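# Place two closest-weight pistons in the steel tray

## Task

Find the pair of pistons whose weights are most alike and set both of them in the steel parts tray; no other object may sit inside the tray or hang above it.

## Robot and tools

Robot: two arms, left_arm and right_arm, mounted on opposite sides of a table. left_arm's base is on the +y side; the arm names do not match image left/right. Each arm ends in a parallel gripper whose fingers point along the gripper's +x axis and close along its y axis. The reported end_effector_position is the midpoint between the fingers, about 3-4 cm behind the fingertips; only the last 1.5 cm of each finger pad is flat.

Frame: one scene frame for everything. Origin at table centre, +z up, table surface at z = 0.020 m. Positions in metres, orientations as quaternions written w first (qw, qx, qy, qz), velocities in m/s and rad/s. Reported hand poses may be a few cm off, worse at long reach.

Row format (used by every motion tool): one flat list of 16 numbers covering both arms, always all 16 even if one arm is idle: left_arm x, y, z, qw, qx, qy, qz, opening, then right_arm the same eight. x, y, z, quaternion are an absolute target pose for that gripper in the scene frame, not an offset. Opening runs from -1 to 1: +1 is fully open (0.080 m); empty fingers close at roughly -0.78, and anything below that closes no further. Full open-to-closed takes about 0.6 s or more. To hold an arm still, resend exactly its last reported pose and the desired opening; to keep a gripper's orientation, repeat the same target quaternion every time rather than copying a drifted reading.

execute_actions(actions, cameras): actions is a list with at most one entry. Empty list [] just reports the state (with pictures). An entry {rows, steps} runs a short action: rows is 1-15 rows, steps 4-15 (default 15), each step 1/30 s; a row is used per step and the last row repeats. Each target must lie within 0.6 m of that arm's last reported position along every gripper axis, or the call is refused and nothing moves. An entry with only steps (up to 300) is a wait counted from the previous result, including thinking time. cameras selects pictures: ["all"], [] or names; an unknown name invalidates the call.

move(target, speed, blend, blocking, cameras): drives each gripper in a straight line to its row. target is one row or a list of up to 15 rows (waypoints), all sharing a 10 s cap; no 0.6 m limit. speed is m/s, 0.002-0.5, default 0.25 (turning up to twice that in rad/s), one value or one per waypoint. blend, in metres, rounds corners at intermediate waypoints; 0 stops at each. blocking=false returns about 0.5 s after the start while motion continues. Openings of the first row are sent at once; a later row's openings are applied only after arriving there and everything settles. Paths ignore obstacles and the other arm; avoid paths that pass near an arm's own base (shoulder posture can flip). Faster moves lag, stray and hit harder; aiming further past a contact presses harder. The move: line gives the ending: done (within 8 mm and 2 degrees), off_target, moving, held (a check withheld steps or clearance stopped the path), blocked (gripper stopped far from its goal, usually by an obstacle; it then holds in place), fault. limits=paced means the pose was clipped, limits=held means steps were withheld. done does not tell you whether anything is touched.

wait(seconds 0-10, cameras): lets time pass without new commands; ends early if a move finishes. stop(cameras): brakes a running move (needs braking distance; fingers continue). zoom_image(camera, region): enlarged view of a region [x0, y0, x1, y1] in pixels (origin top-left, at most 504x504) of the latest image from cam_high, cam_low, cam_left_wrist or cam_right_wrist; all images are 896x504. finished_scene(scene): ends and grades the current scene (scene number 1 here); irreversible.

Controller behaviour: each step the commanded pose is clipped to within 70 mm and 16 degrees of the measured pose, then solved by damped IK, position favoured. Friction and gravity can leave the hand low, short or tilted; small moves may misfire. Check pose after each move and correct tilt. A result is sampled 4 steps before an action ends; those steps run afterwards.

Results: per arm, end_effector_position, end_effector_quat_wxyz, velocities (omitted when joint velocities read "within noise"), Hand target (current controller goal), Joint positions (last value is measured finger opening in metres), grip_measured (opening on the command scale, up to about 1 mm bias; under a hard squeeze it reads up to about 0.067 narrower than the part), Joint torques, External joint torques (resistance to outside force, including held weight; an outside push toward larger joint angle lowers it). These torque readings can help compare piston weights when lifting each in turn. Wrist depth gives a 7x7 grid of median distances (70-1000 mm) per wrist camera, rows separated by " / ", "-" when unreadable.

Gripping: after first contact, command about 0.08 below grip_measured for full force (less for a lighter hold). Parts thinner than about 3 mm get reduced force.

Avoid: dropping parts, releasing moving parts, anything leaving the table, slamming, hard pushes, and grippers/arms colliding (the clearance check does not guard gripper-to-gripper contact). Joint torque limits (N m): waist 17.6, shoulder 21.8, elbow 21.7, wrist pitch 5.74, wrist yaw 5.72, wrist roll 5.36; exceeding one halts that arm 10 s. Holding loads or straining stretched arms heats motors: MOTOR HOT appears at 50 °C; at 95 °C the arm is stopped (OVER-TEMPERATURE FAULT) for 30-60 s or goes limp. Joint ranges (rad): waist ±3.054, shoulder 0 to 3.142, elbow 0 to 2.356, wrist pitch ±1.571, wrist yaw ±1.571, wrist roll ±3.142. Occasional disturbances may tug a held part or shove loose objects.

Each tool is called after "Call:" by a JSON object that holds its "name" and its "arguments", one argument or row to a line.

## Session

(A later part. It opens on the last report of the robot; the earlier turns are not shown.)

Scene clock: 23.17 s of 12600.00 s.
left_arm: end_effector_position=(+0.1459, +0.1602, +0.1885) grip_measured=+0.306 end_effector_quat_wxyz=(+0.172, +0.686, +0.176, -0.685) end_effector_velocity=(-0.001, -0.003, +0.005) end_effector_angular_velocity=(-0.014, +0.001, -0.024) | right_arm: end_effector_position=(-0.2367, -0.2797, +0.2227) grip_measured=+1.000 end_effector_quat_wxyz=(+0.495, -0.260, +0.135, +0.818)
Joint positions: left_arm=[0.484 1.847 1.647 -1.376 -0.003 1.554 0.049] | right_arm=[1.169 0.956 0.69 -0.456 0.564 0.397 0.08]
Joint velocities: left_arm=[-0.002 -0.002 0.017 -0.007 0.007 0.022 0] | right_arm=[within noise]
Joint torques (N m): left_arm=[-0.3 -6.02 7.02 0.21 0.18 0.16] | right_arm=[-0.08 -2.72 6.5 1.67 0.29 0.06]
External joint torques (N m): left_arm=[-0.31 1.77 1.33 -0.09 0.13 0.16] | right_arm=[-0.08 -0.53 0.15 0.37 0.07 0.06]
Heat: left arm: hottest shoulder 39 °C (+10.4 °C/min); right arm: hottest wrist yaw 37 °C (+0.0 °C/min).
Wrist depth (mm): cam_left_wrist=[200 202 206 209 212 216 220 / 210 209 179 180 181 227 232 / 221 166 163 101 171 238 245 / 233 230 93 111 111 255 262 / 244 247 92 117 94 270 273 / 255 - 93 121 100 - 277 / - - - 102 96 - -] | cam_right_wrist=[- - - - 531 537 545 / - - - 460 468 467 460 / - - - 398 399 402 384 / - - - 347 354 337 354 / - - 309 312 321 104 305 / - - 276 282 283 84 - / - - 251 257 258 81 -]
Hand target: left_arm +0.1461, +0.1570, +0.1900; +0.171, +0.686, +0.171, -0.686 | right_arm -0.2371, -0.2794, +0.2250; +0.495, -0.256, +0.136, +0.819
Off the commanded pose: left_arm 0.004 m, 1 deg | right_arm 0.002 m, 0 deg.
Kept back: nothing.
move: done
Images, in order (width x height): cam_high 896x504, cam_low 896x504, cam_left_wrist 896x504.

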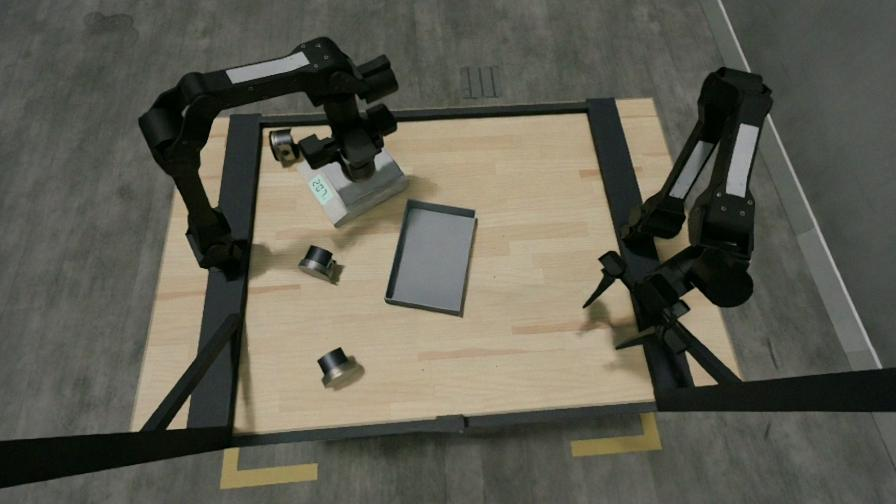

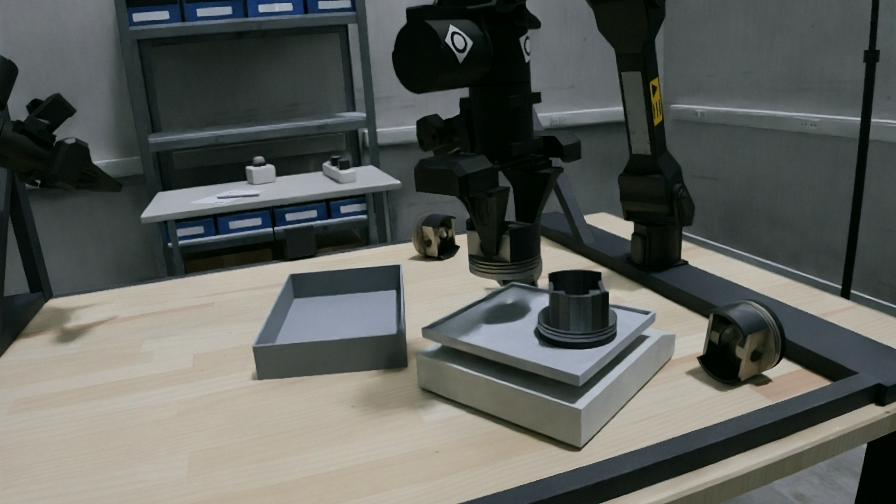

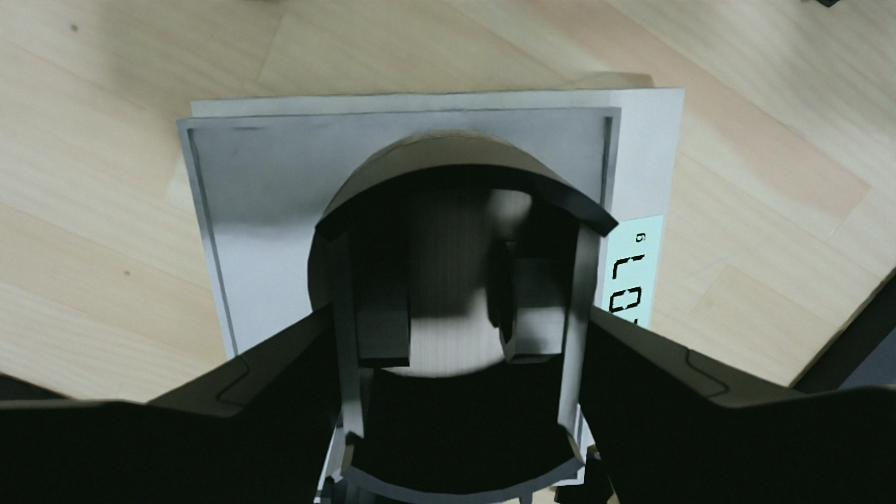

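Call:
{"name": "move", "arguments": {
  "target": [
    [0.154, 0.1655, 0.152, 0.1711, 0.6861, 0.1711, -0.6861, 0.05, -0.2371, -0.2794, 0.2251, 0.495, -0.256, 0.136, 0.819, 1]
  ],
  "speed": [0.1],
  "cameras": ["cam_left_wrist","cam_low"]
}}

Call:
{"name": "zoom_image", "arguments": {
  "camera": "cam_low",
  "region": [410, 200, 690, 450]
}}

Scene clock: 24.63 s of 12600.00 s.
left_arm: end_effector_position=(+0.1541, +0.1639, +0.1528) grip_measured=+0.306 end_effector_quat_wxyz=(+0.172, +0.687, +0.171, -0.685) | right_arm: end_effector_position=(-0.2367, -0.2797, +0.2227) grip_measured=+1.000 end_effector_quat_wxyz=(+0.495, -0.260, +0.135, +0.818)
Joint positions: left_arm=[0.511 1.847 1.505 -1.226 -0.003 1.587 0.049] | right_arm=[1.169 0.956 0.69 -0.456 0.564 0.397 0.08]
Joint velocities: within noise
Joint torques (N m): left_arm=[0.27 -7.18 4.58 0.43 0.17 0.14] | right_arm=[0.15 -2.71 6.44 1.62 0.29 0.07]
External joint torques (N m): left_arm=[0.23 0.61 -1.1 0.12 0.12 0.14] | right_arm=[0.14 -0.51 0.05 0.3 0.07 0.06]
Heat: left arm: hottest shoulder 39 °C (+9.7 °C/min); right arm: hottest wrist yaw 37 °C (+0.0 °C/min).
Wrist depth (mm): cam_left_wrist=[170 173 174 177 178 180 185 / 177 124 126 127 130 160 195 / 188 127 129 101 134 172 206 / 198 136 108 111 110 187 219 / 209 145 92 117 94 224 232 / 217 - 93 121 101 - 242 / - - - 102 97 - -] | cam_right_wrist=[- - - - 534 535 549 / - - - 461 463 468 459 / - - - 397 400 405 384 / - - - 350 351 340 357 / - - 308 311 319 104 306 / - - 275 282 284 85 - / - - 251 256 260 81 -]
Hand target: left_arm +0.1540, +0.1655, +0.1520; +0.171, +0.686, +0.171, -0.686 | right_arm -0.2371, -0.2794, +0.2250; +0.495, -0.256, +0.136, +0.819
Off the commanded pose: left_arm 0.002 m, 0 deg | right_arm 0.002 m, 0 deg.
Kept back: nothing.
move: done
Images, in order (width x height): cam_low 896x504, cam_left_wrist 896x504.

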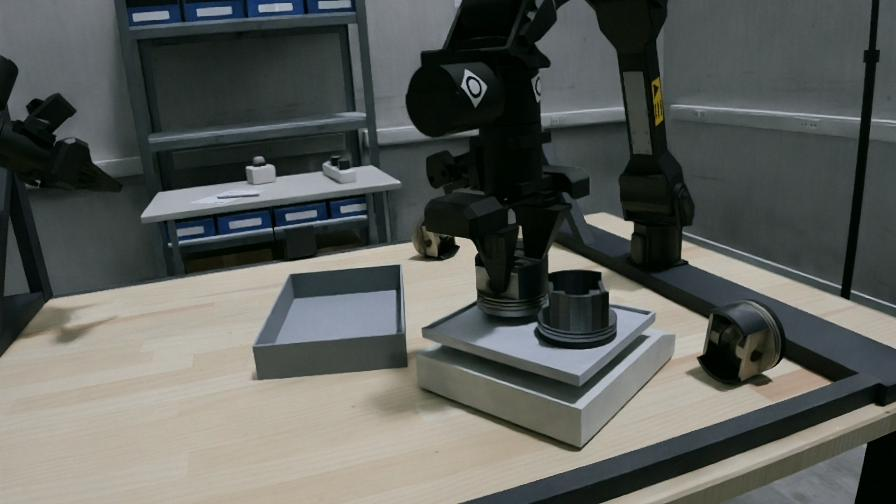

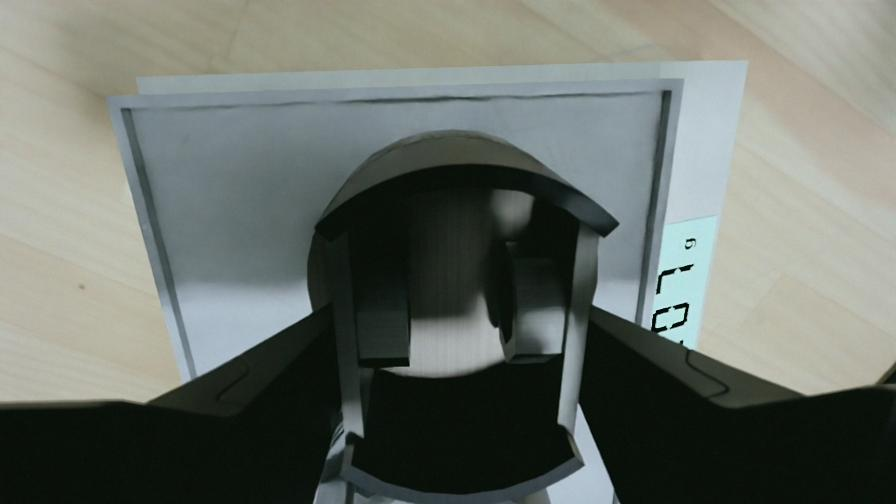

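Scaled by 1.800.

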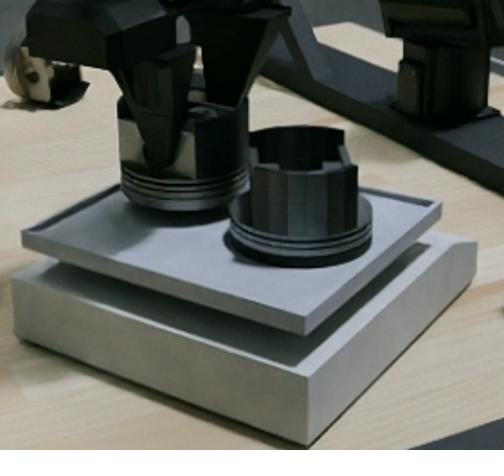

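Call:
{"name": "move", "arguments": {
  "target": [
    [0.154, 0.1655, 0.143, 0.1711, 0.6861, 0.1711, -0.6861, 0.05, -0.2371, -0.2794, 0.2251, 0.495, -0.256, 0.136, 0.819, 1]
  ],
  "speed": [0.03],
  "cameras": ["cam_high","cam_low","cam_left_wrist"]
}}

Call:
{"name": "zoom_image", "arguments": {
  "camera": "cam_low",
  "region": [410, 200, 690, 450]
}}

Call:
{"name": "zoom_image", "arguments": {
  "camera": "cam_high",
  "region": [290, 110, 420, 240]
}}

Scene clock: 25.70 s of 12600.00 s.
left_arm: end_effector_position=(+0.1540, +0.1640, +0.1450) grip_measured=+0.306 end_effector_quat_wxyz=(+0.173, +0.687, +0.170, -0.685) | right_arm: end_effector_position=(-0.2367, -0.2797, +0.2227) grip_measured=+1.000 end_effector_quat_wxyz=(+0.495, -0.260, +0.135, +0.818)
Joint positions: left_arm=[0.511 1.847 1.474 -1.192 -0.003 1.587 0.049] | right_arm=[1.169 0.956 0.69 -0.456 0.564 0.397 0.08]
Joint velocities: within noise
Joint torques (N m): left_arm=[0.24 -6.66 4.63 0.45 0.16 0.14] | right_arm=[0.03 -2.74 6.47 1.64 0.29 0.1]
External joint torques (N m): left_arm=[0.2 1.2 -1.08 0.14 0.12 0.14] | right_arm=[0.02 -0.56 0.13 0.33 0.08 0.1]
Heat: left arm: hottest shoulder 39 °C (+9.3 °C/min); right arm: hottest elbow 37 °C (+7.0 °C/min).
Wrist depth (mm): cam_left_wrist=[163 165 167 170 171 173 177 / 167 117 119 119 122 149 186 / 178 122 122 101 128 161 197 / 191 127 108 110 110 173 209 / 201 135 92 117 94 213 222 / 209 - 93 121 100 - 233 / - - 95 102 97 - -] | cam_right_wrist=[- - - - 528 536 549 / - - - 458 466 469 456 / - - - 396 399 404 383 / - - - 347 353 339 356 / - - 309 313 319 104 304 / - - 275 283 282 84 - / - - 252 257 257 81 -]
Hand target: left_arm +0.1540, +0.1656, +0.1430; +0.171, +0.686, +0.171, -0.686 | right_arm -0.2371, -0.2794, +0.2250; +0.495, -0.256, +0.136, +0.819
Off the commanded pose: left_arm 0.003 m, 0 deg | right_arm 0.002 m, 0 deg.
Kept back: nothing.
move: done
Images, in order (width x height): cam_high 896x504, cam_low 896x504, cam_left_wrist 896x504.

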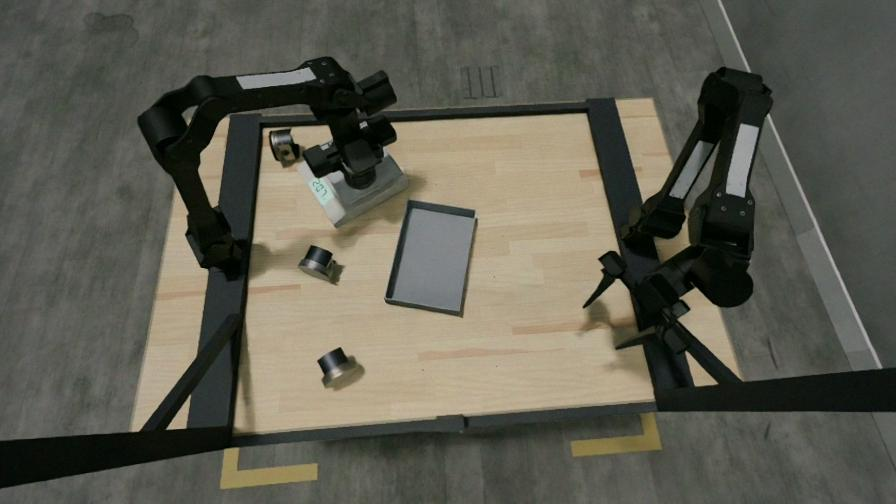

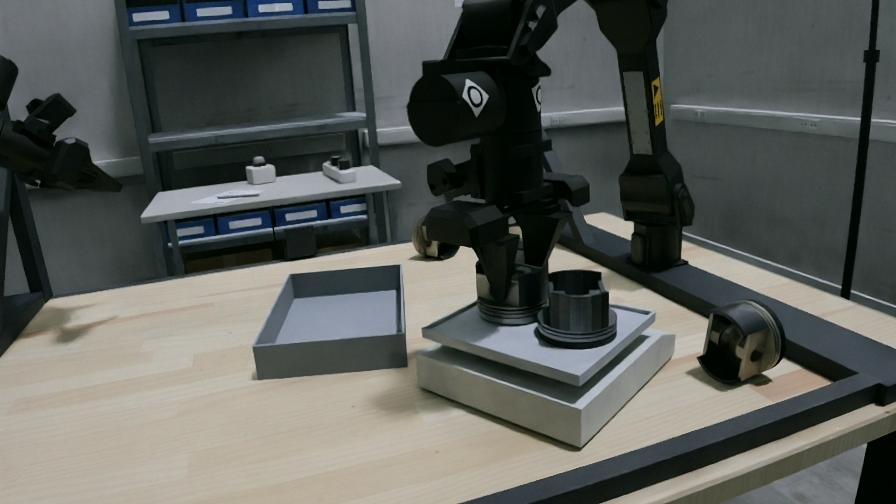

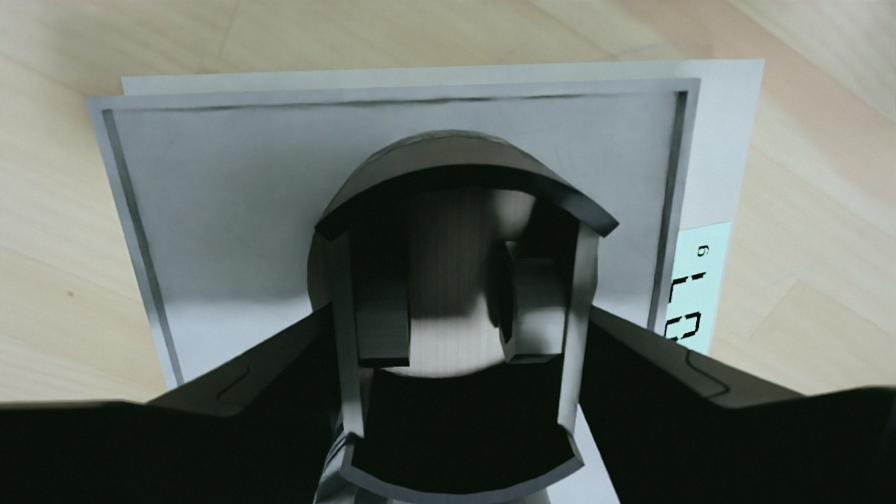

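Scaled by 1.800.

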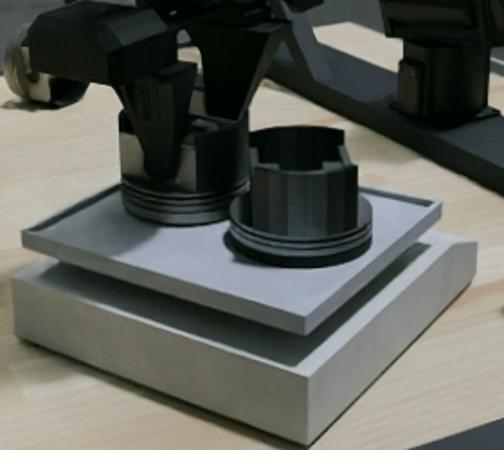

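Scaled by 3.877.

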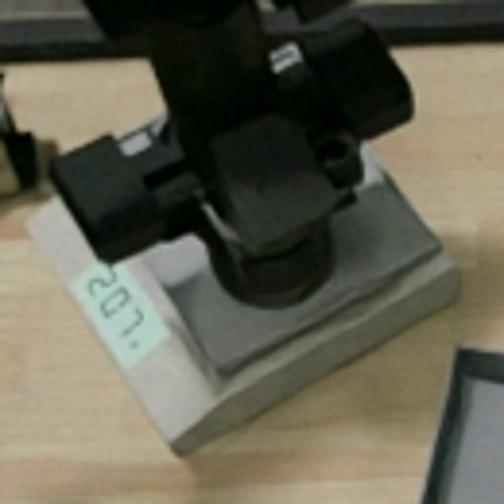

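Call:
{"name": "move", "arguments": {
  "target": [
    [0.154, 0.1655, 0.140, 0.1711, 0.6861, 0.1711, -0.6861, 0.05, -0.2371, -0.2794, 0.2251, 0.495, -0.256, 0.136, 0.819, 1],
    [0.154, 0.1655, 0.140, 0.1711, 0.6861, 0.1711, -0.6861, 0.6, -0.2371, -0.2794, 0.2251, 0.495, -0.256, 0.136, 0.819, 1],
    [0.154, 0.1655, 0.21, 0.1711, 0.6861, 0.1711, -0.6861, 0.6, -0.2371, -0.2794, 0.2251, 0.495, -0.256, 0.136, 0.819, 1]
  ],
  "speed": [0.03,0.1,0.15],
  "cameras": ["cam_high","cam_low","cam_left_wrist"]
}}

Call:
{"name": "zoom_image", "arguments": {
  "camera": "cam_high",
  "region": [290, 110, 420, 240]
}}

Scene clock: 28.10 s of 12600.00 s.
left_arm: end_effector_position=(+0.1527, +0.1664, +0.2082) grip_measured=+0.597 end_effector_quat_wxyz=(+0.169, +0.686, +0.173, -0.686) | right_arm: end_effector_position=(-0.2367, -0.2797, +0.2227) grip_measured=+1.000 end_effector_quat_wxyz=(+0.495, -0.260, +0.135, +0.818)
Joint positions: left_arm=[0.511 1.844 1.721 -1.453 -0.003 1.587 0.062] | right_arm=[1.169 0.956 0.69 -0.456 0.564 0.397 0.08]
Joint velocities: within noise
Joint torques (N m): left_arm=[0.25 -6.5 6.4 0.23 0.17 0.15] | right_arm=[0.16 -2.6 6.38 1.65 0.29 0.07]
External joint torques (N m): left_arm=[0.24 1.17 0.79 -0.06 0.12 0.14] | right_arm=[0.17 -0.38 0.02 0.34 0.07 0.07]
Heat: left arm: hottest shoulder 40 °C (+10.7 °C/min); right arm: hottest elbow 37 °C (+6.4 °C/min).
Wrist depth (mm): cam_left_wrist=[218 221 224 228 232 235 239 / 229 228 179 179 186 248 252 / 240 240 185 171 213 262 267 / 254 255 196 180 208 278 281 / 269 268 202 170 211 291 286 / - - 177 193 226 78 292 / - - 186 313 323 80 -] | cam_right_wrist=[- - - - 532 539 540 / - - - 455 457 465 458 / - - - 398 404 400 385 / - - - 349 349 336 355 / - - 309 310 321 104 304 / - - 274 282 284 85 - / - - 250 257 260 81 -]
Hand target: left_arm +0.1540, +0.1656, +0.2099; +0.171, +0.686, +0.171, -0.686 | right_arm -0.2371, -0.2794, +0.2250; +0.495, -0.256, +0.136, +0.819
Off the commanded pose: left_arm 0.002 m, 0 deg | right_arm 0.002 m, 0 deg.
Kept back: nothing.
move: done
Images, in order (width x height): cam_high 896x504, cam_low 896x504, cam_left_wrist 896x504.

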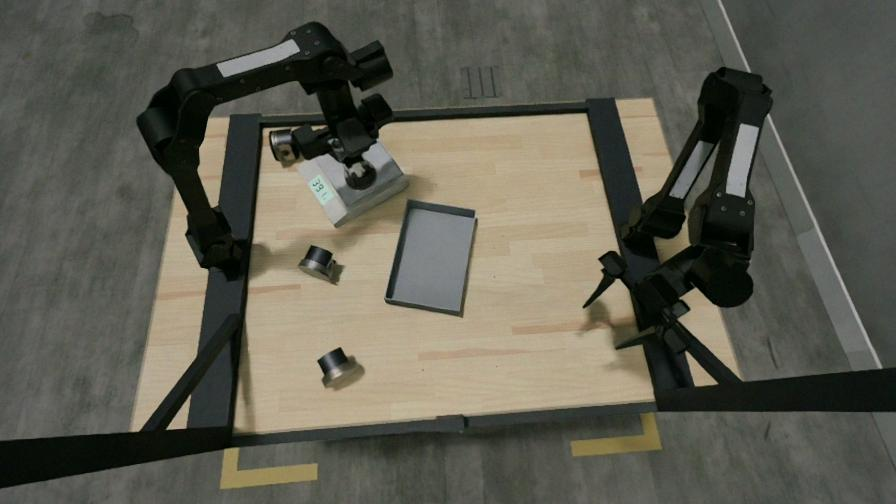

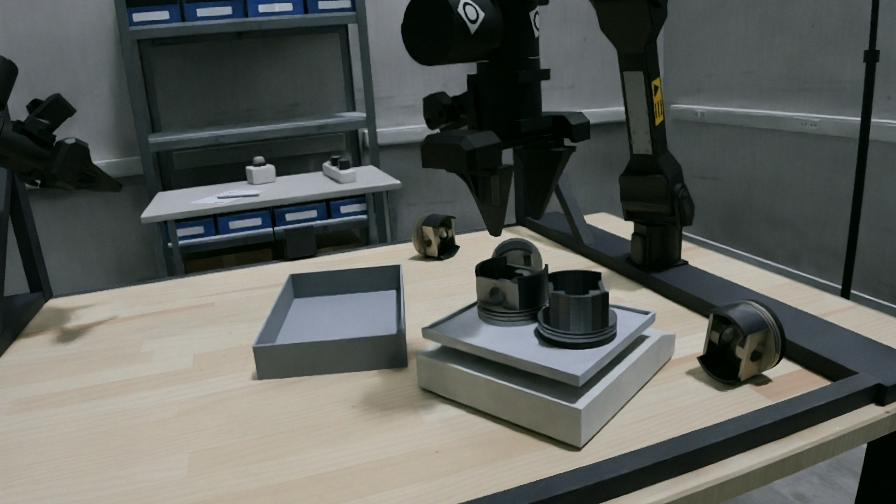

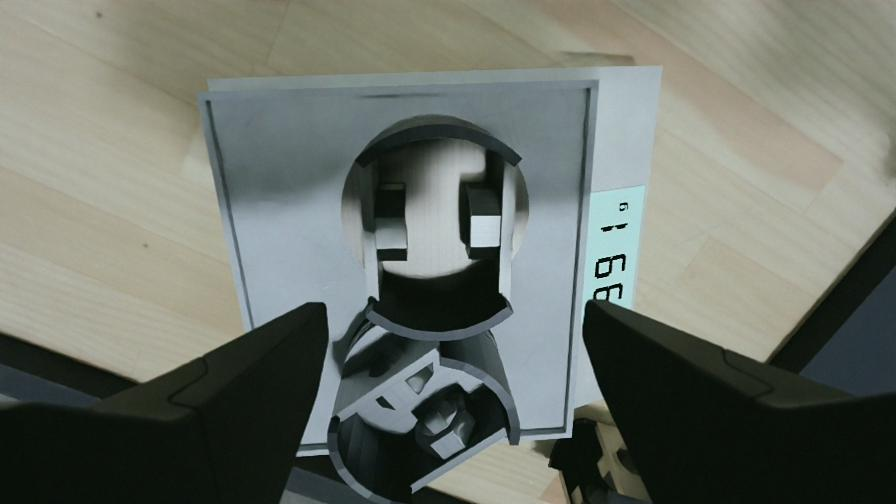

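Scaled by 3.877.

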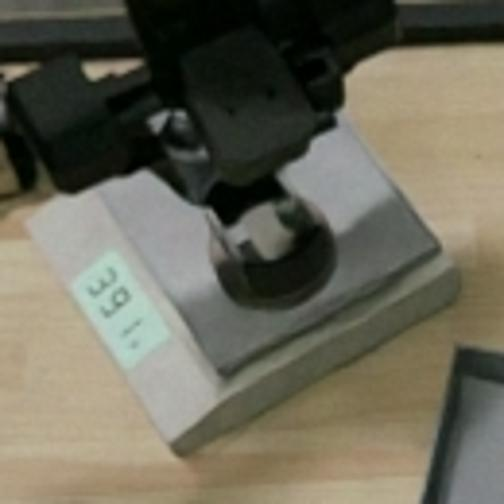

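Call:
{"name": "move", "arguments": {
  "target": [
    [0.154, 0.1655, 0.142, 0.1711, 0.6861, 0.1711, -0.6861, 0.6, -0.2371, -0.2794, 0.2251, 0.495, -0.256, 0.136, 0.819, 1],
    [0.154, 0.1655, 0.142, 0.1711, 0.6861, 0.1711, -0.6861, 0.05, -0.2371, -0.2794, 0.2251, 0.495, -0.256, 0.136, 0.819, 1],
    [0.146, 0.16, 0.19, 0.1711, 0.6861, 0.1711, -0.6861, 0.05, -0.2371, -0.2794, 0.2251, 0.495, -0.256, 0.136, 0.819, 1],
    [0.009, 0.015, 0.17, 0.0862, 0.7019, 0.0862, -0.7019, 0.05, -0.2371, -0.2794, 0.2251, 0.495, -0.256, 0.136, 0.819, 1]
  ],
  "speed": [0.15,0.1,0.2,0.25],
  "blend": [0,0,0.02,0],
  "cameras": ["cam_high","cam_low","cam_left_wrist"]
}}

Call:
{"name": "zoom_image", "arguments": {
  "camera": "cam_high",
  "region": [290, 110, 500, 330]
}}

Scene clock: 31.60 s of 12600.00 s.
left_arm: end_effector_position=(+0.0077, +0.0170, +0.1709) grip_measured=+0.302 end_effector_quat_wxyz=(+0.083, +0.702, +0.084, -0.702) | right_arm: end_effector_position=(-0.2367, -0.2797, +0.2227) grip_measured=+1.000 end_effector_quat_wxyz=(+0.495, -0.260, +0.135, +0.818)
Joint positions: left_arm=[0.05 2.33 2.31 -1.551 0 1.378 0.049] | right_arm=[1.169 0.956 0.69 -0.456 0.564 0.397 0.08]
Joint velocities: within noise
Joint torques (N m): left_arm=[0.26 -8.65 6.81 0.22 0.07 -0.13] | right_arm=[-0.01 -2.8 6.44 1.64 0.32 0.11]
External joint torques (N m): left_arm=[0.24 2.29 1.2 -0.1 0.02 -0.13] | right_arm=[-0.03 -0.55 -0.02 0.3 0.1 0.1]
Heat: left arm: hottest shoulder 40 °C (+9.5 °C/min); right arm: hottest elbow 37 °C (+5.7 °C/min).
Wrist depth (mm): cam_left_wrist=[182 180 184 188 191 190 199 / 191 189 194 196 202 203 211 / 200 200 200 87 207 219 223 / 210 208 101 116 194 232 237 / 223 211 - 123 100 245 253 / 233 - 95 124 104 - 264 / - - 268 105 106 - -] | cam_right_wrist=[- - - - 533 535 545 / - - - 462 458 467 460 / - - - 393 400 400 386 / - - - 347 352 341 355 / - - 309 311 320 104 305 / - - 275 282 283 85 - / - - 251 258 258 81 -]
Hand target: left_arm +0.0091, +0.0150, +0.1700; +0.086, +0.702, +0.086, -0.702 | right_arm -0.2371, -0.2794, +0.2250; +0.495, -0.256, +0.136, +0.819
Off the commanded pose: left_arm 0.003 m, 0 deg | right_arm 0.002 m, 0 deg.
Kept back: nothing.
move: done
Images, in order (width x height): cam_high 896x504, cam_low 896x504, cam_left_wrist 896x504.

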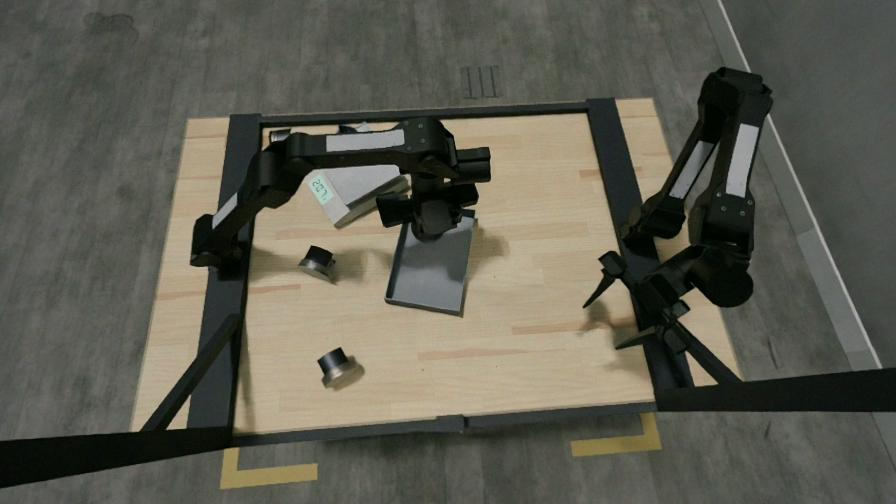

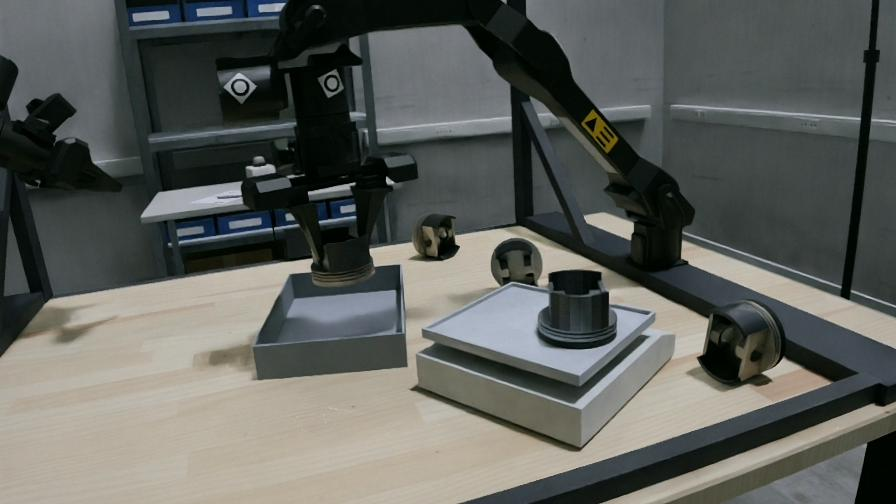

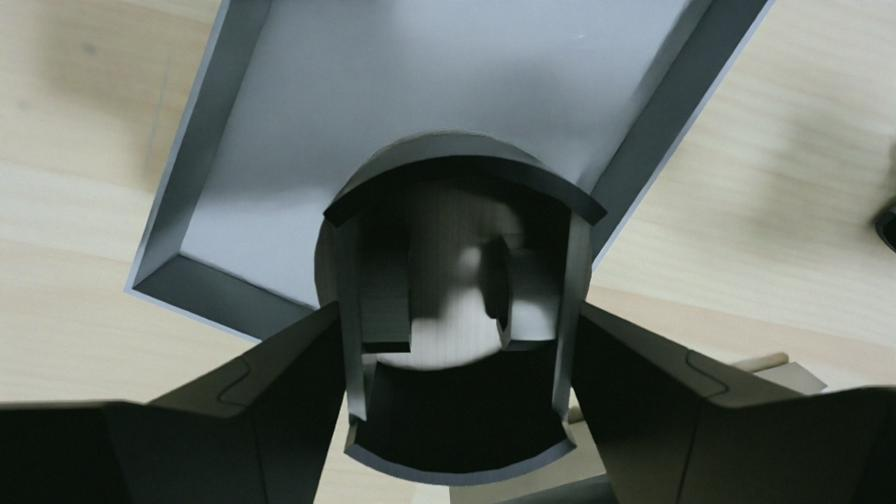

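Scaled by 2.291.

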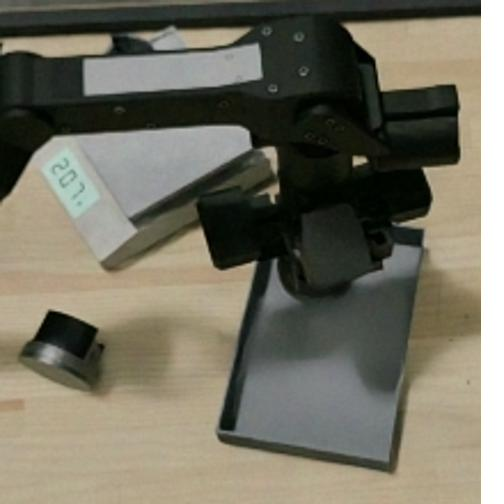

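Call:
{"name": "move", "arguments": {
  "target": [
    [0.044, 0.0, 0.11, 0.0862, 0.7019, 0.0862, -0.7019, 0.05, -0.2371, -0.2794, 0.2251, 0.495, -0.256, 0.136, 0.819, 1],
    [0.044, 0.0, 0.086, 0.0862, 0.7019, 0.0862, -0.7019, 0.05, -0.2371, -0.2794, 0.2251, 0.495, -0.256, 0.136, 0.819, 1]
  ],
  "speed": [0.15,0.05],
  "cameras": ["cam_high","cam_low","cam_left_wrist"]
}}

Call:
{"name": "zoom_image", "arguments": {
  "camera": "cam_low",
  "region": [240, 220, 440, 400]
}}

Scene clock: 34.70 s of 12600.00 s.
left_arm: end_effector_position=(+0.0445, -0.0025, +0.0927) grip_measured=+0.302 end_effector_quat_wxyz=(+0.094, +0.702, +0.081, -0.701) end_effector_velocity=(-0.003, +0.005, -0.003) end_effector_angular_velocity=(+0.023, -0.004, +0.015) | right_arm: end_effector_position=(-0.2367, -0.2797, +0.2227) grip_measured=+1.000 end_effector_quat_wxyz=(+0.495, -0.260, +0.135, +0.818)
Joint positions: left_arm=[0.127 2.397 2.115 -1.271 -0.001 1.444 0.049] | right_arm=[1.169 0.956 0.69 -0.456 0.564 0.397 0.08]
Joint velocities: left_arm=[-0.007 -0.002 -0.017 -0.007 -0.007 -0.022 0] | right_arm=[within noise]
Joint torques (N m): left_arm=[-0.07 -9.2 4.48 0.43 0.1 0.14] | right_arm=[-0.08 -2.75 6.46 1.66 0.32 0.06]
External joint torques (N m): left_arm=[-0.1 2.22 -1.27 0.1 0.04 0.14] | right_arm=[-0.05 -0.51 0.06 0.34 0.09 0.05]
Heat: left arm: hottest shoulder 41 °C (+10.4 °C/min); right arm: hottest elbow 37 °C (+5.2 °C/min).
Wrist depth (mm): cam_left_wrist=[- 112 114 116 117 118 120 / - 118 120 121 124 125 124 / - 124 124 87 129 132 117 / - 131 130 116 136 137 116 / - 114 129 123 100 125 150 / - - 102 124 104 - 161 / - - 167 106 120 - -] | cam_right_wrist=[- - - - 531 537 546 / - - - 458 466 471 460 / - - - 399 399 401 384 / - - - 350 351 340 355 / - - 307 312 319 104 306 / - - 275 281 282 85 - / - - 251 258 258 81 -]
Hand target: left_arm +0.0440, +0.0000, +0.0862; +0.086, +0.702, +0.086, -0.702 | right_arm -0.2371, -0.2794, +0.2250; +0.495, -0.256, +0.136, +0.819
Off the commanded pose: left_arm 0.007 m, 1 deg | right_arm 0.002 m, 0 deg.
Kept back: nothing.
move: done
Images, in order (width x height): cam_high 896x504, cam_low 896x504, cam_left_wrist 896x504.

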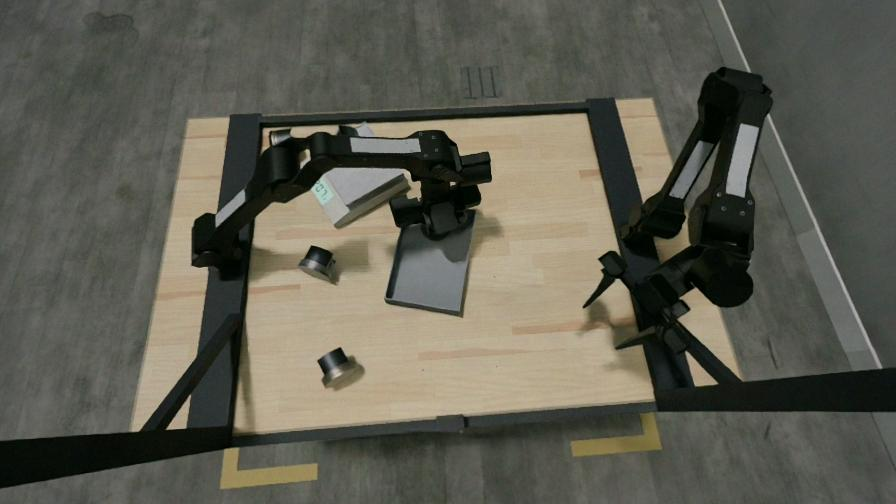

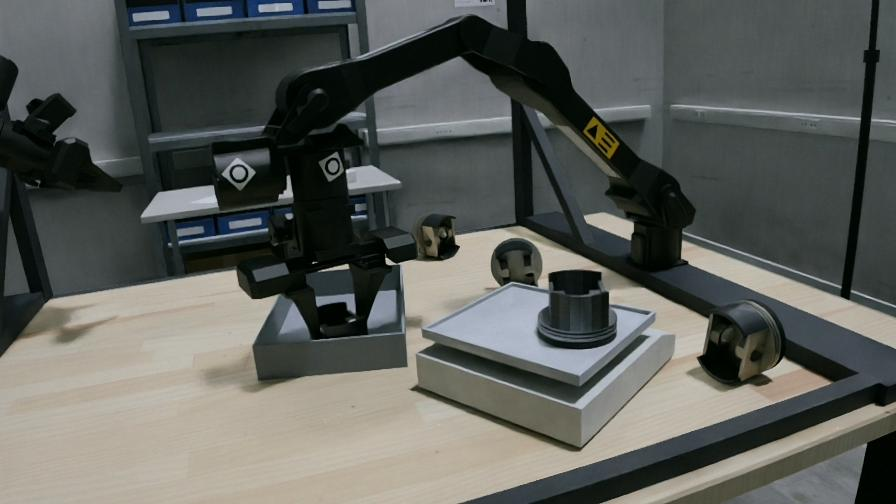

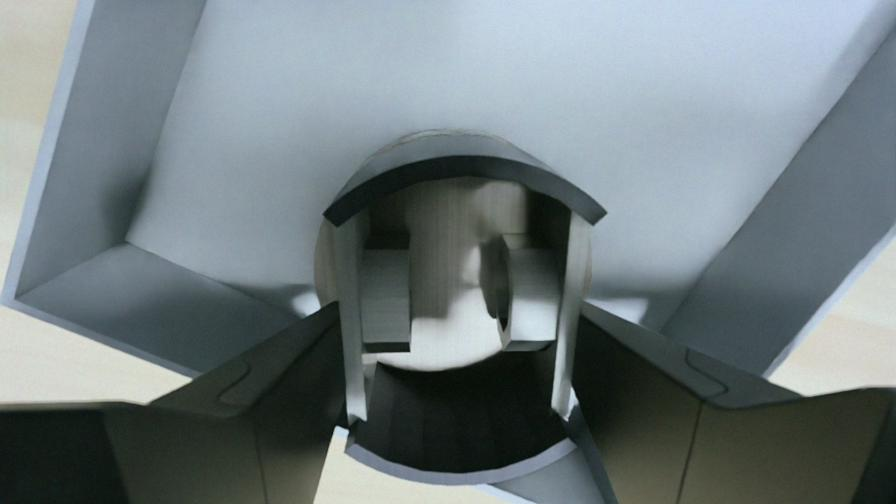

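Scaled by 2.520.

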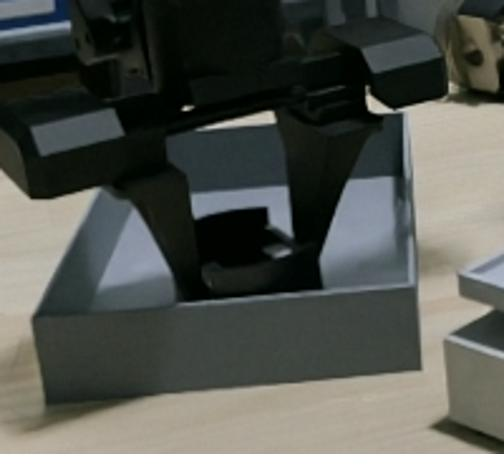

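Call:
{"name": "move", "arguments": {
  "target": [
    [0.044, 0.0, 0.080, 0.0862, 0.7019, 0.0862, -0.7019, 0.05, -0.2371, -0.2794, 0.2251, 0.495, -0.256, 0.136, 0.819, 1],
    [0.044, 0.0, 0.080, 0.0862, 0.7019, 0.0862, -0.7019, 0.6, -0.2371, -0.2794, 0.2251, 0.495, -0.256, 0.136, 0.819, 1],
    [0.044, 0.004, 0.15, 0.0862, 0.7019, 0.0862, -0.7019, 0.6, -0.2371, -0.2794, 0.2251, 0.495, -0.256, 0.136, 0.819, 1],
    [-0.02, 0.15, 0.19, 0.5, 0.5, 0.5, -0.5, 0.9, -0.2371, -0.2794, 0.2251, 0.495, -0.256, 0.136, 0.819, 1],
    [-0.041, 0.262, 0.18, 0.6929, 0.141, 0.6929, -0.141, 0.9, -0.2371, -0.2794, 0.2251, 0.495, -0.256, 0.136, 0.819, 1]
  ],
  "speed": [0.05,0.1,0.15,0.4,0.3],
  "blend": [0,0,0.02,0.04,0],
  "cameras": ["cam_high","cam_low","cam_left_wrist"]
}}

Scene clock: 41.80 s of 12600.00 s.
left_arm: end_effector_position=(-0.0405, +0.2591, +0.1814) grip_measured=+0.897 end_effector_quat_wxyz=(+0.693, +0.139, +0.693, -0.143) | right_arm: end_effector_position=(-0.2367, -0.2797, +0.2227) grip_measured=+1.000 end_effector_quat_wxyz=(+0.495, -0.260, +0.135, +0.818)
Joint positions: left_arm=[-0.13 1.316 1.082 -1.331 0 -1.304 0.075] | right_arm=[1.169 0.956 0.69 -0.456 0.564 0.397 0.08]
Joint velocities: within noise
Joint torques (N m): left_arm=[-0.43 -3.63 4.26 0.27 -0.03 -0.14] | right_arm=[-0.02 -2.84 6.39 1.63 0.28 0.11]
External joint torques (N m): left_arm=[-0.44 0.17 -1.5 -0.05 0.02 -0.14] | right_arm=[-0.02 -0.61 -0.03 0.3 0.06 0.1]
Heat: left arm: hottest shoulder 42 °C (+10.0 °C/min); right arm: hottest elbow 37 °C (+4.3 °C/min).
Wrist depth (mm): cam_left_wrist=[200 202 203 205 207 209 205 / 210 212 214 216 219 220 216 / 219 224 226 219 230 234 229 / 215 236 238 166 245 248 228 / 210 245 253 257 256 256 265 / - - 269 274 277 89 - / - 78 286 292 296 80 -] | cam_right_wrist=[- - - - 530 533 547 / - - - 460 463 465 459 / - - - 395 402 398 380 / - - - 347 351 340 355 / - - 310 311 321 104 305 / - - 273 281 283 84 - / - - 250 256 258 81 -]
Hand target: left_arm -0.0410, +0.2620, +0.1799; +0.693, +0.141, +0.693, -0.141 | right_arm -0.2371, -0.2794, +0.2250; +0.495, -0.256, +0.136, +0.819
Off the commanded pose: left_arm 0.003 m, 0 deg | right_arm 0.002 m, 0 deg.
Kept back: nothing.
move: done; blend cut to 0 m at target 4; target 2's new opening was sent with left_arm's hand 0.010 m and 1 deg from that target
Images, in order (width x height): cam_high 896x504, cam_low 896x504, cam_left_wrist 896x504.

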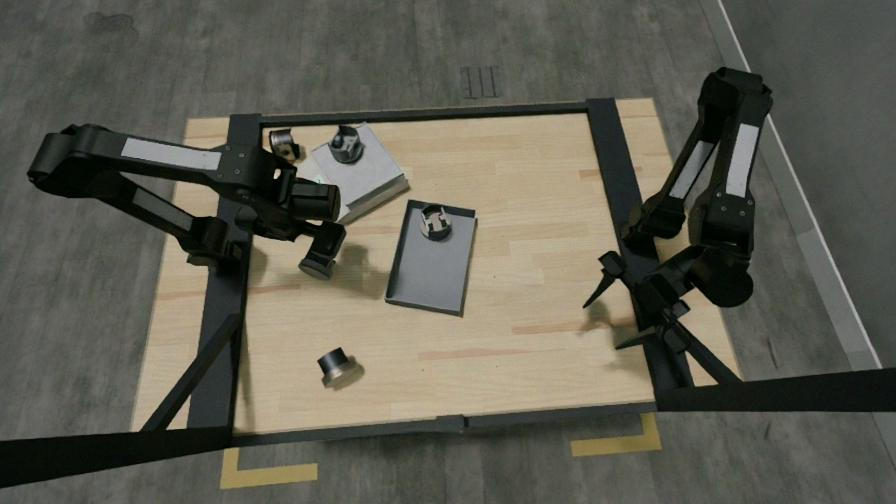

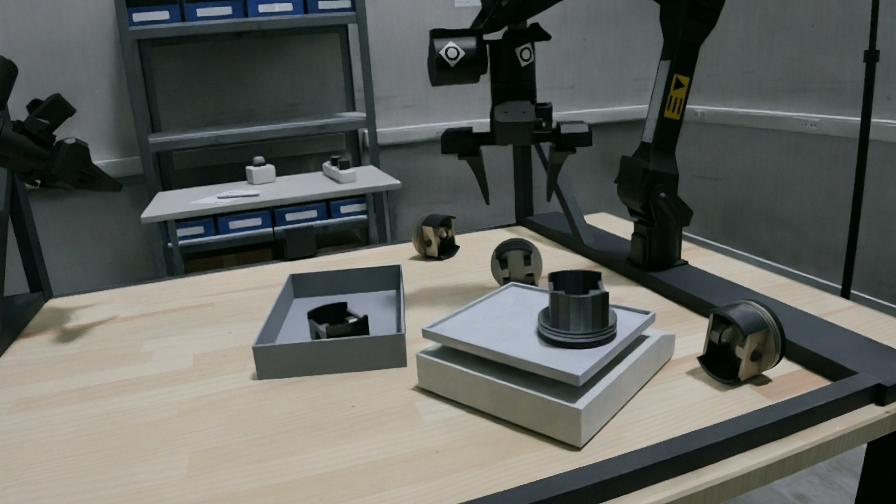

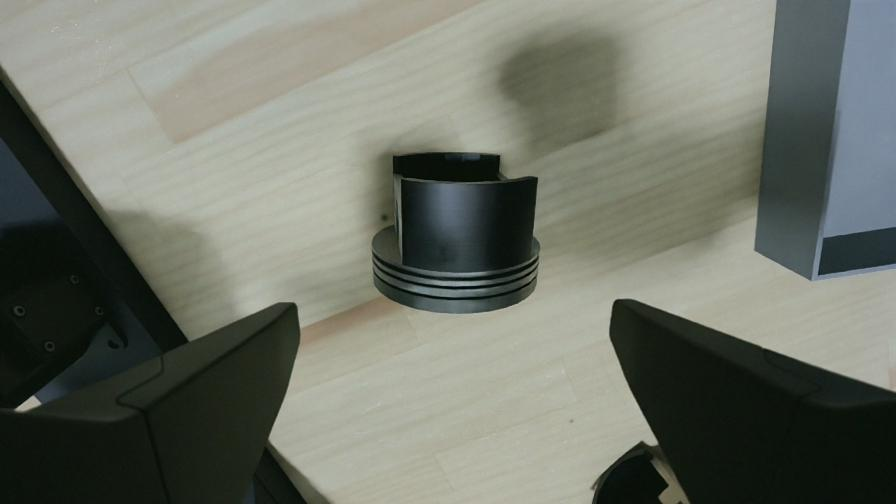

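Call:
{"name": "move", "arguments": {
  "target": [
    [-0.0415, 0.2548, 0.0775, 0.6929, 0.141, 0.6929, -0.141, 0.8, -0.2371, -0.2794, 0.2251, 0.495, -0.256, 0.136, 0.819, 1]
  ],
  "speed": [0.12],
  "cameras": ["cam_left_wrist"]
}}

Scene clock: 43.63 s of 12600.00 s.
left_arm: end_effector_position=(-0.0415, +0.2516, +0.0812) grip_measured=+0.803 end_effector_quat_wxyz=(+0.693, +0.136, +0.692, -0.146) | right_arm: end_effector_position=(-0.2367, -0.2797, +0.2227) grip_measured=+1.000 end_effector_quat_wxyz=(+0.495, -0.260, +0.135, +0.818)
Joint positions: left_arm=[-0.13 1.425 0.758 -0.889 0 -1.305 0.071] | right_arm=[1.169 0.956 0.69 -0.456 0.564 0.397 0.08]
Joint velocities: within noise
Joint torques (N m): left_arm=[-0.21 -2.51 3.87 0.46 -0.03 -0.05] | right_arm=[0.01 -2.76 6.41 1.64 0.31 0.09]
External joint torques (N m): left_arm=[-0.22 1.67 -1.41 0.13 0.02 -0.05] | right_arm=[0 -0.48 -0.07 0.29 0.09 0.09]
Heat: left arm: hottest shoulder 42 °C (+9.6 °C/min); right arm: hottest elbow 38 °C (+5.5 °C/min).
Wrist depth (mm): cam_left_wrist=[110 111 113 114 115 117 118 / 116 117 118 119 121 123 124 / 122 123 125 126 128 130 131 / 128 130 130 128 135 137 139 / 138 136 100 134 97 142 148 / - - - - 78 85 - / - - 75 - 81 81 -] | cam_right_wrist=[- - - - 533 546 554 / - - - 460 465 470 464 / - - - 396 399 403 385 / - - - 349 352 339 357 / - - 309 312 321 104 308 / - - 274 282 281 85 - / - - 250 256 257 81 -]
Hand target: left_arm -0.0415, +0.2548, +0.0776; +0.693, +0.141, +0.693, -0.141 | right_arm -0.2371, -0.2794, +0.2250; +0.495, -0.256, +0.136, +0.819
Off the commanded pose: left_arm 0.005 m, 1 deg | right_arm 0.002 m, 0 deg.
Kept back: nothing.
move: done
Images, in order (width x height): cam_left_wrist 896x504.

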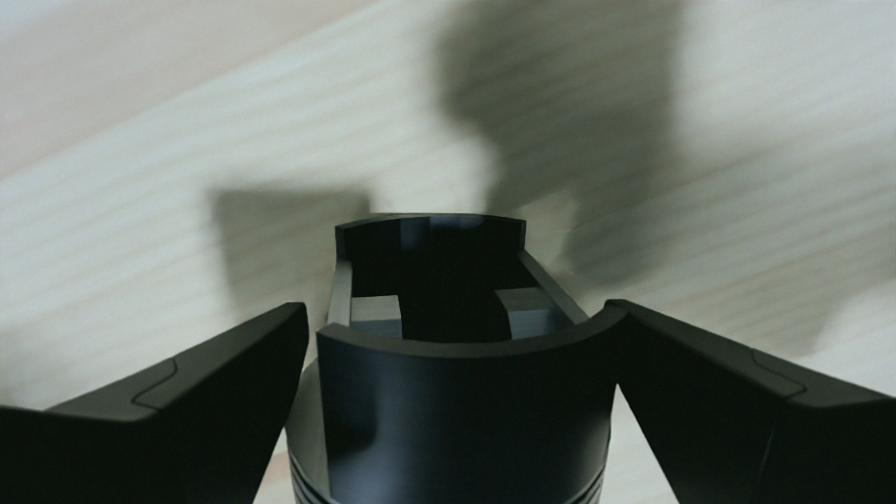

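Call:
{"name": "move", "arguments": {
  "target": [
    [-0.0392, 0.2538, 0.0765, 0.6929, 0.141, 0.6929, -0.141, 0.8, -0.2371, -0.2794, 0.2251, 0.495, -0.256, 0.136, 0.819, 1],
    [-0.0392, 0.2538, 0.0765, 0.6929, 0.141, 0.6929, -0.141, 0.05, -0.2371, -0.2794, 0.2251, 0.495, -0.256, 0.136, 0.819, 1]
  ],
  "speed": [0.05,0.1],
  "cameras": ["cam_left_wrist"]
}}

Scene clock: 45.10 s of 12600.00 s.
left_arm: end_effector_position=(-0.0402, +0.2505, +0.0801) grip_measured=+0.326 end_effector_quat_wxyz=(+0.693, +0.135, +0.692, -0.146) | right_arm: end_effector_position=(-0.2367, -0.2797, +0.2227) grip_measured=+1.000 end_effector_quat_wxyz=(+0.495, -0.260, +0.135, +0.818)
Joint positions: left_arm=[-0.124 1.43 0.758 -0.883 0 -1.298 0.05] | right_arm=[1.169 0.956 0.69 -0.456 0.564 0.397 0.08]
Joint velocities: within noise
Joint torques (N m): left_arm=[0.2 -2.53 3.86 0.46 -0.04 0.11] | right_arm=[0.18 -2.58 6.43 1.66 0.32 0.07]
External joint torques (N m): left_arm=[0.17 1.67 -1.45 0.11 0.02 0.11] | right_arm=[0.21 -0.32 0.02 0.33 0.09 0.07]
Heat: left arm: hottest shoulder 42 °C (+9.3 °C/min); right arm: hottest elbow 38 °C (+5.3 °C/min).
Wrist depth (mm): cam_left_wrist=[110 110 112 113 114 116 117 / 115 116 117 119 120 122 124 / 121 123 124 125 127 129 131 / 128 129 130 129 134 137 139 / 137 136 135 134 96 144 148 / - - - - - - 155 / - - 73 - - - -] | cam_right_wrist=[- - - - 531 540 546 / - - - 460 464 465 456 / - - - 396 396 404 384 / - - - 349 351 339 355 / - - 308 310 319 104 306 / - - 273 281 282 85 - / - - 251 257 257 81 -]
Hand target: left_arm -0.0392, +0.2538, +0.0766; +0.693, +0.141, +0.693, -0.141 | right_arm -0.2371, -0.2794, +0.2250; +0.495, -0.256, +0.136, +0.819
Off the commanded pose: left_arm 0.005 m, 1 deg | right_arm 0.002 m, 0 deg.
Kept back: nothing.
move: done
Images, in order (width x height): cam_left_wrist 896x504.

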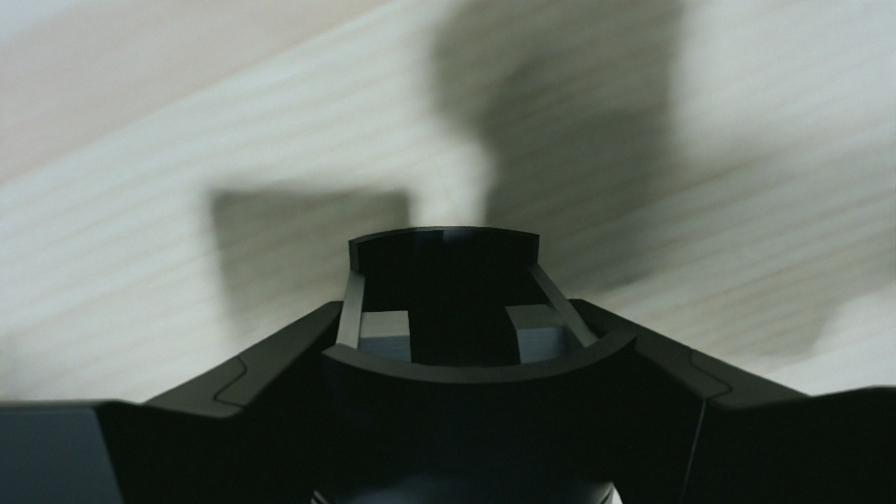

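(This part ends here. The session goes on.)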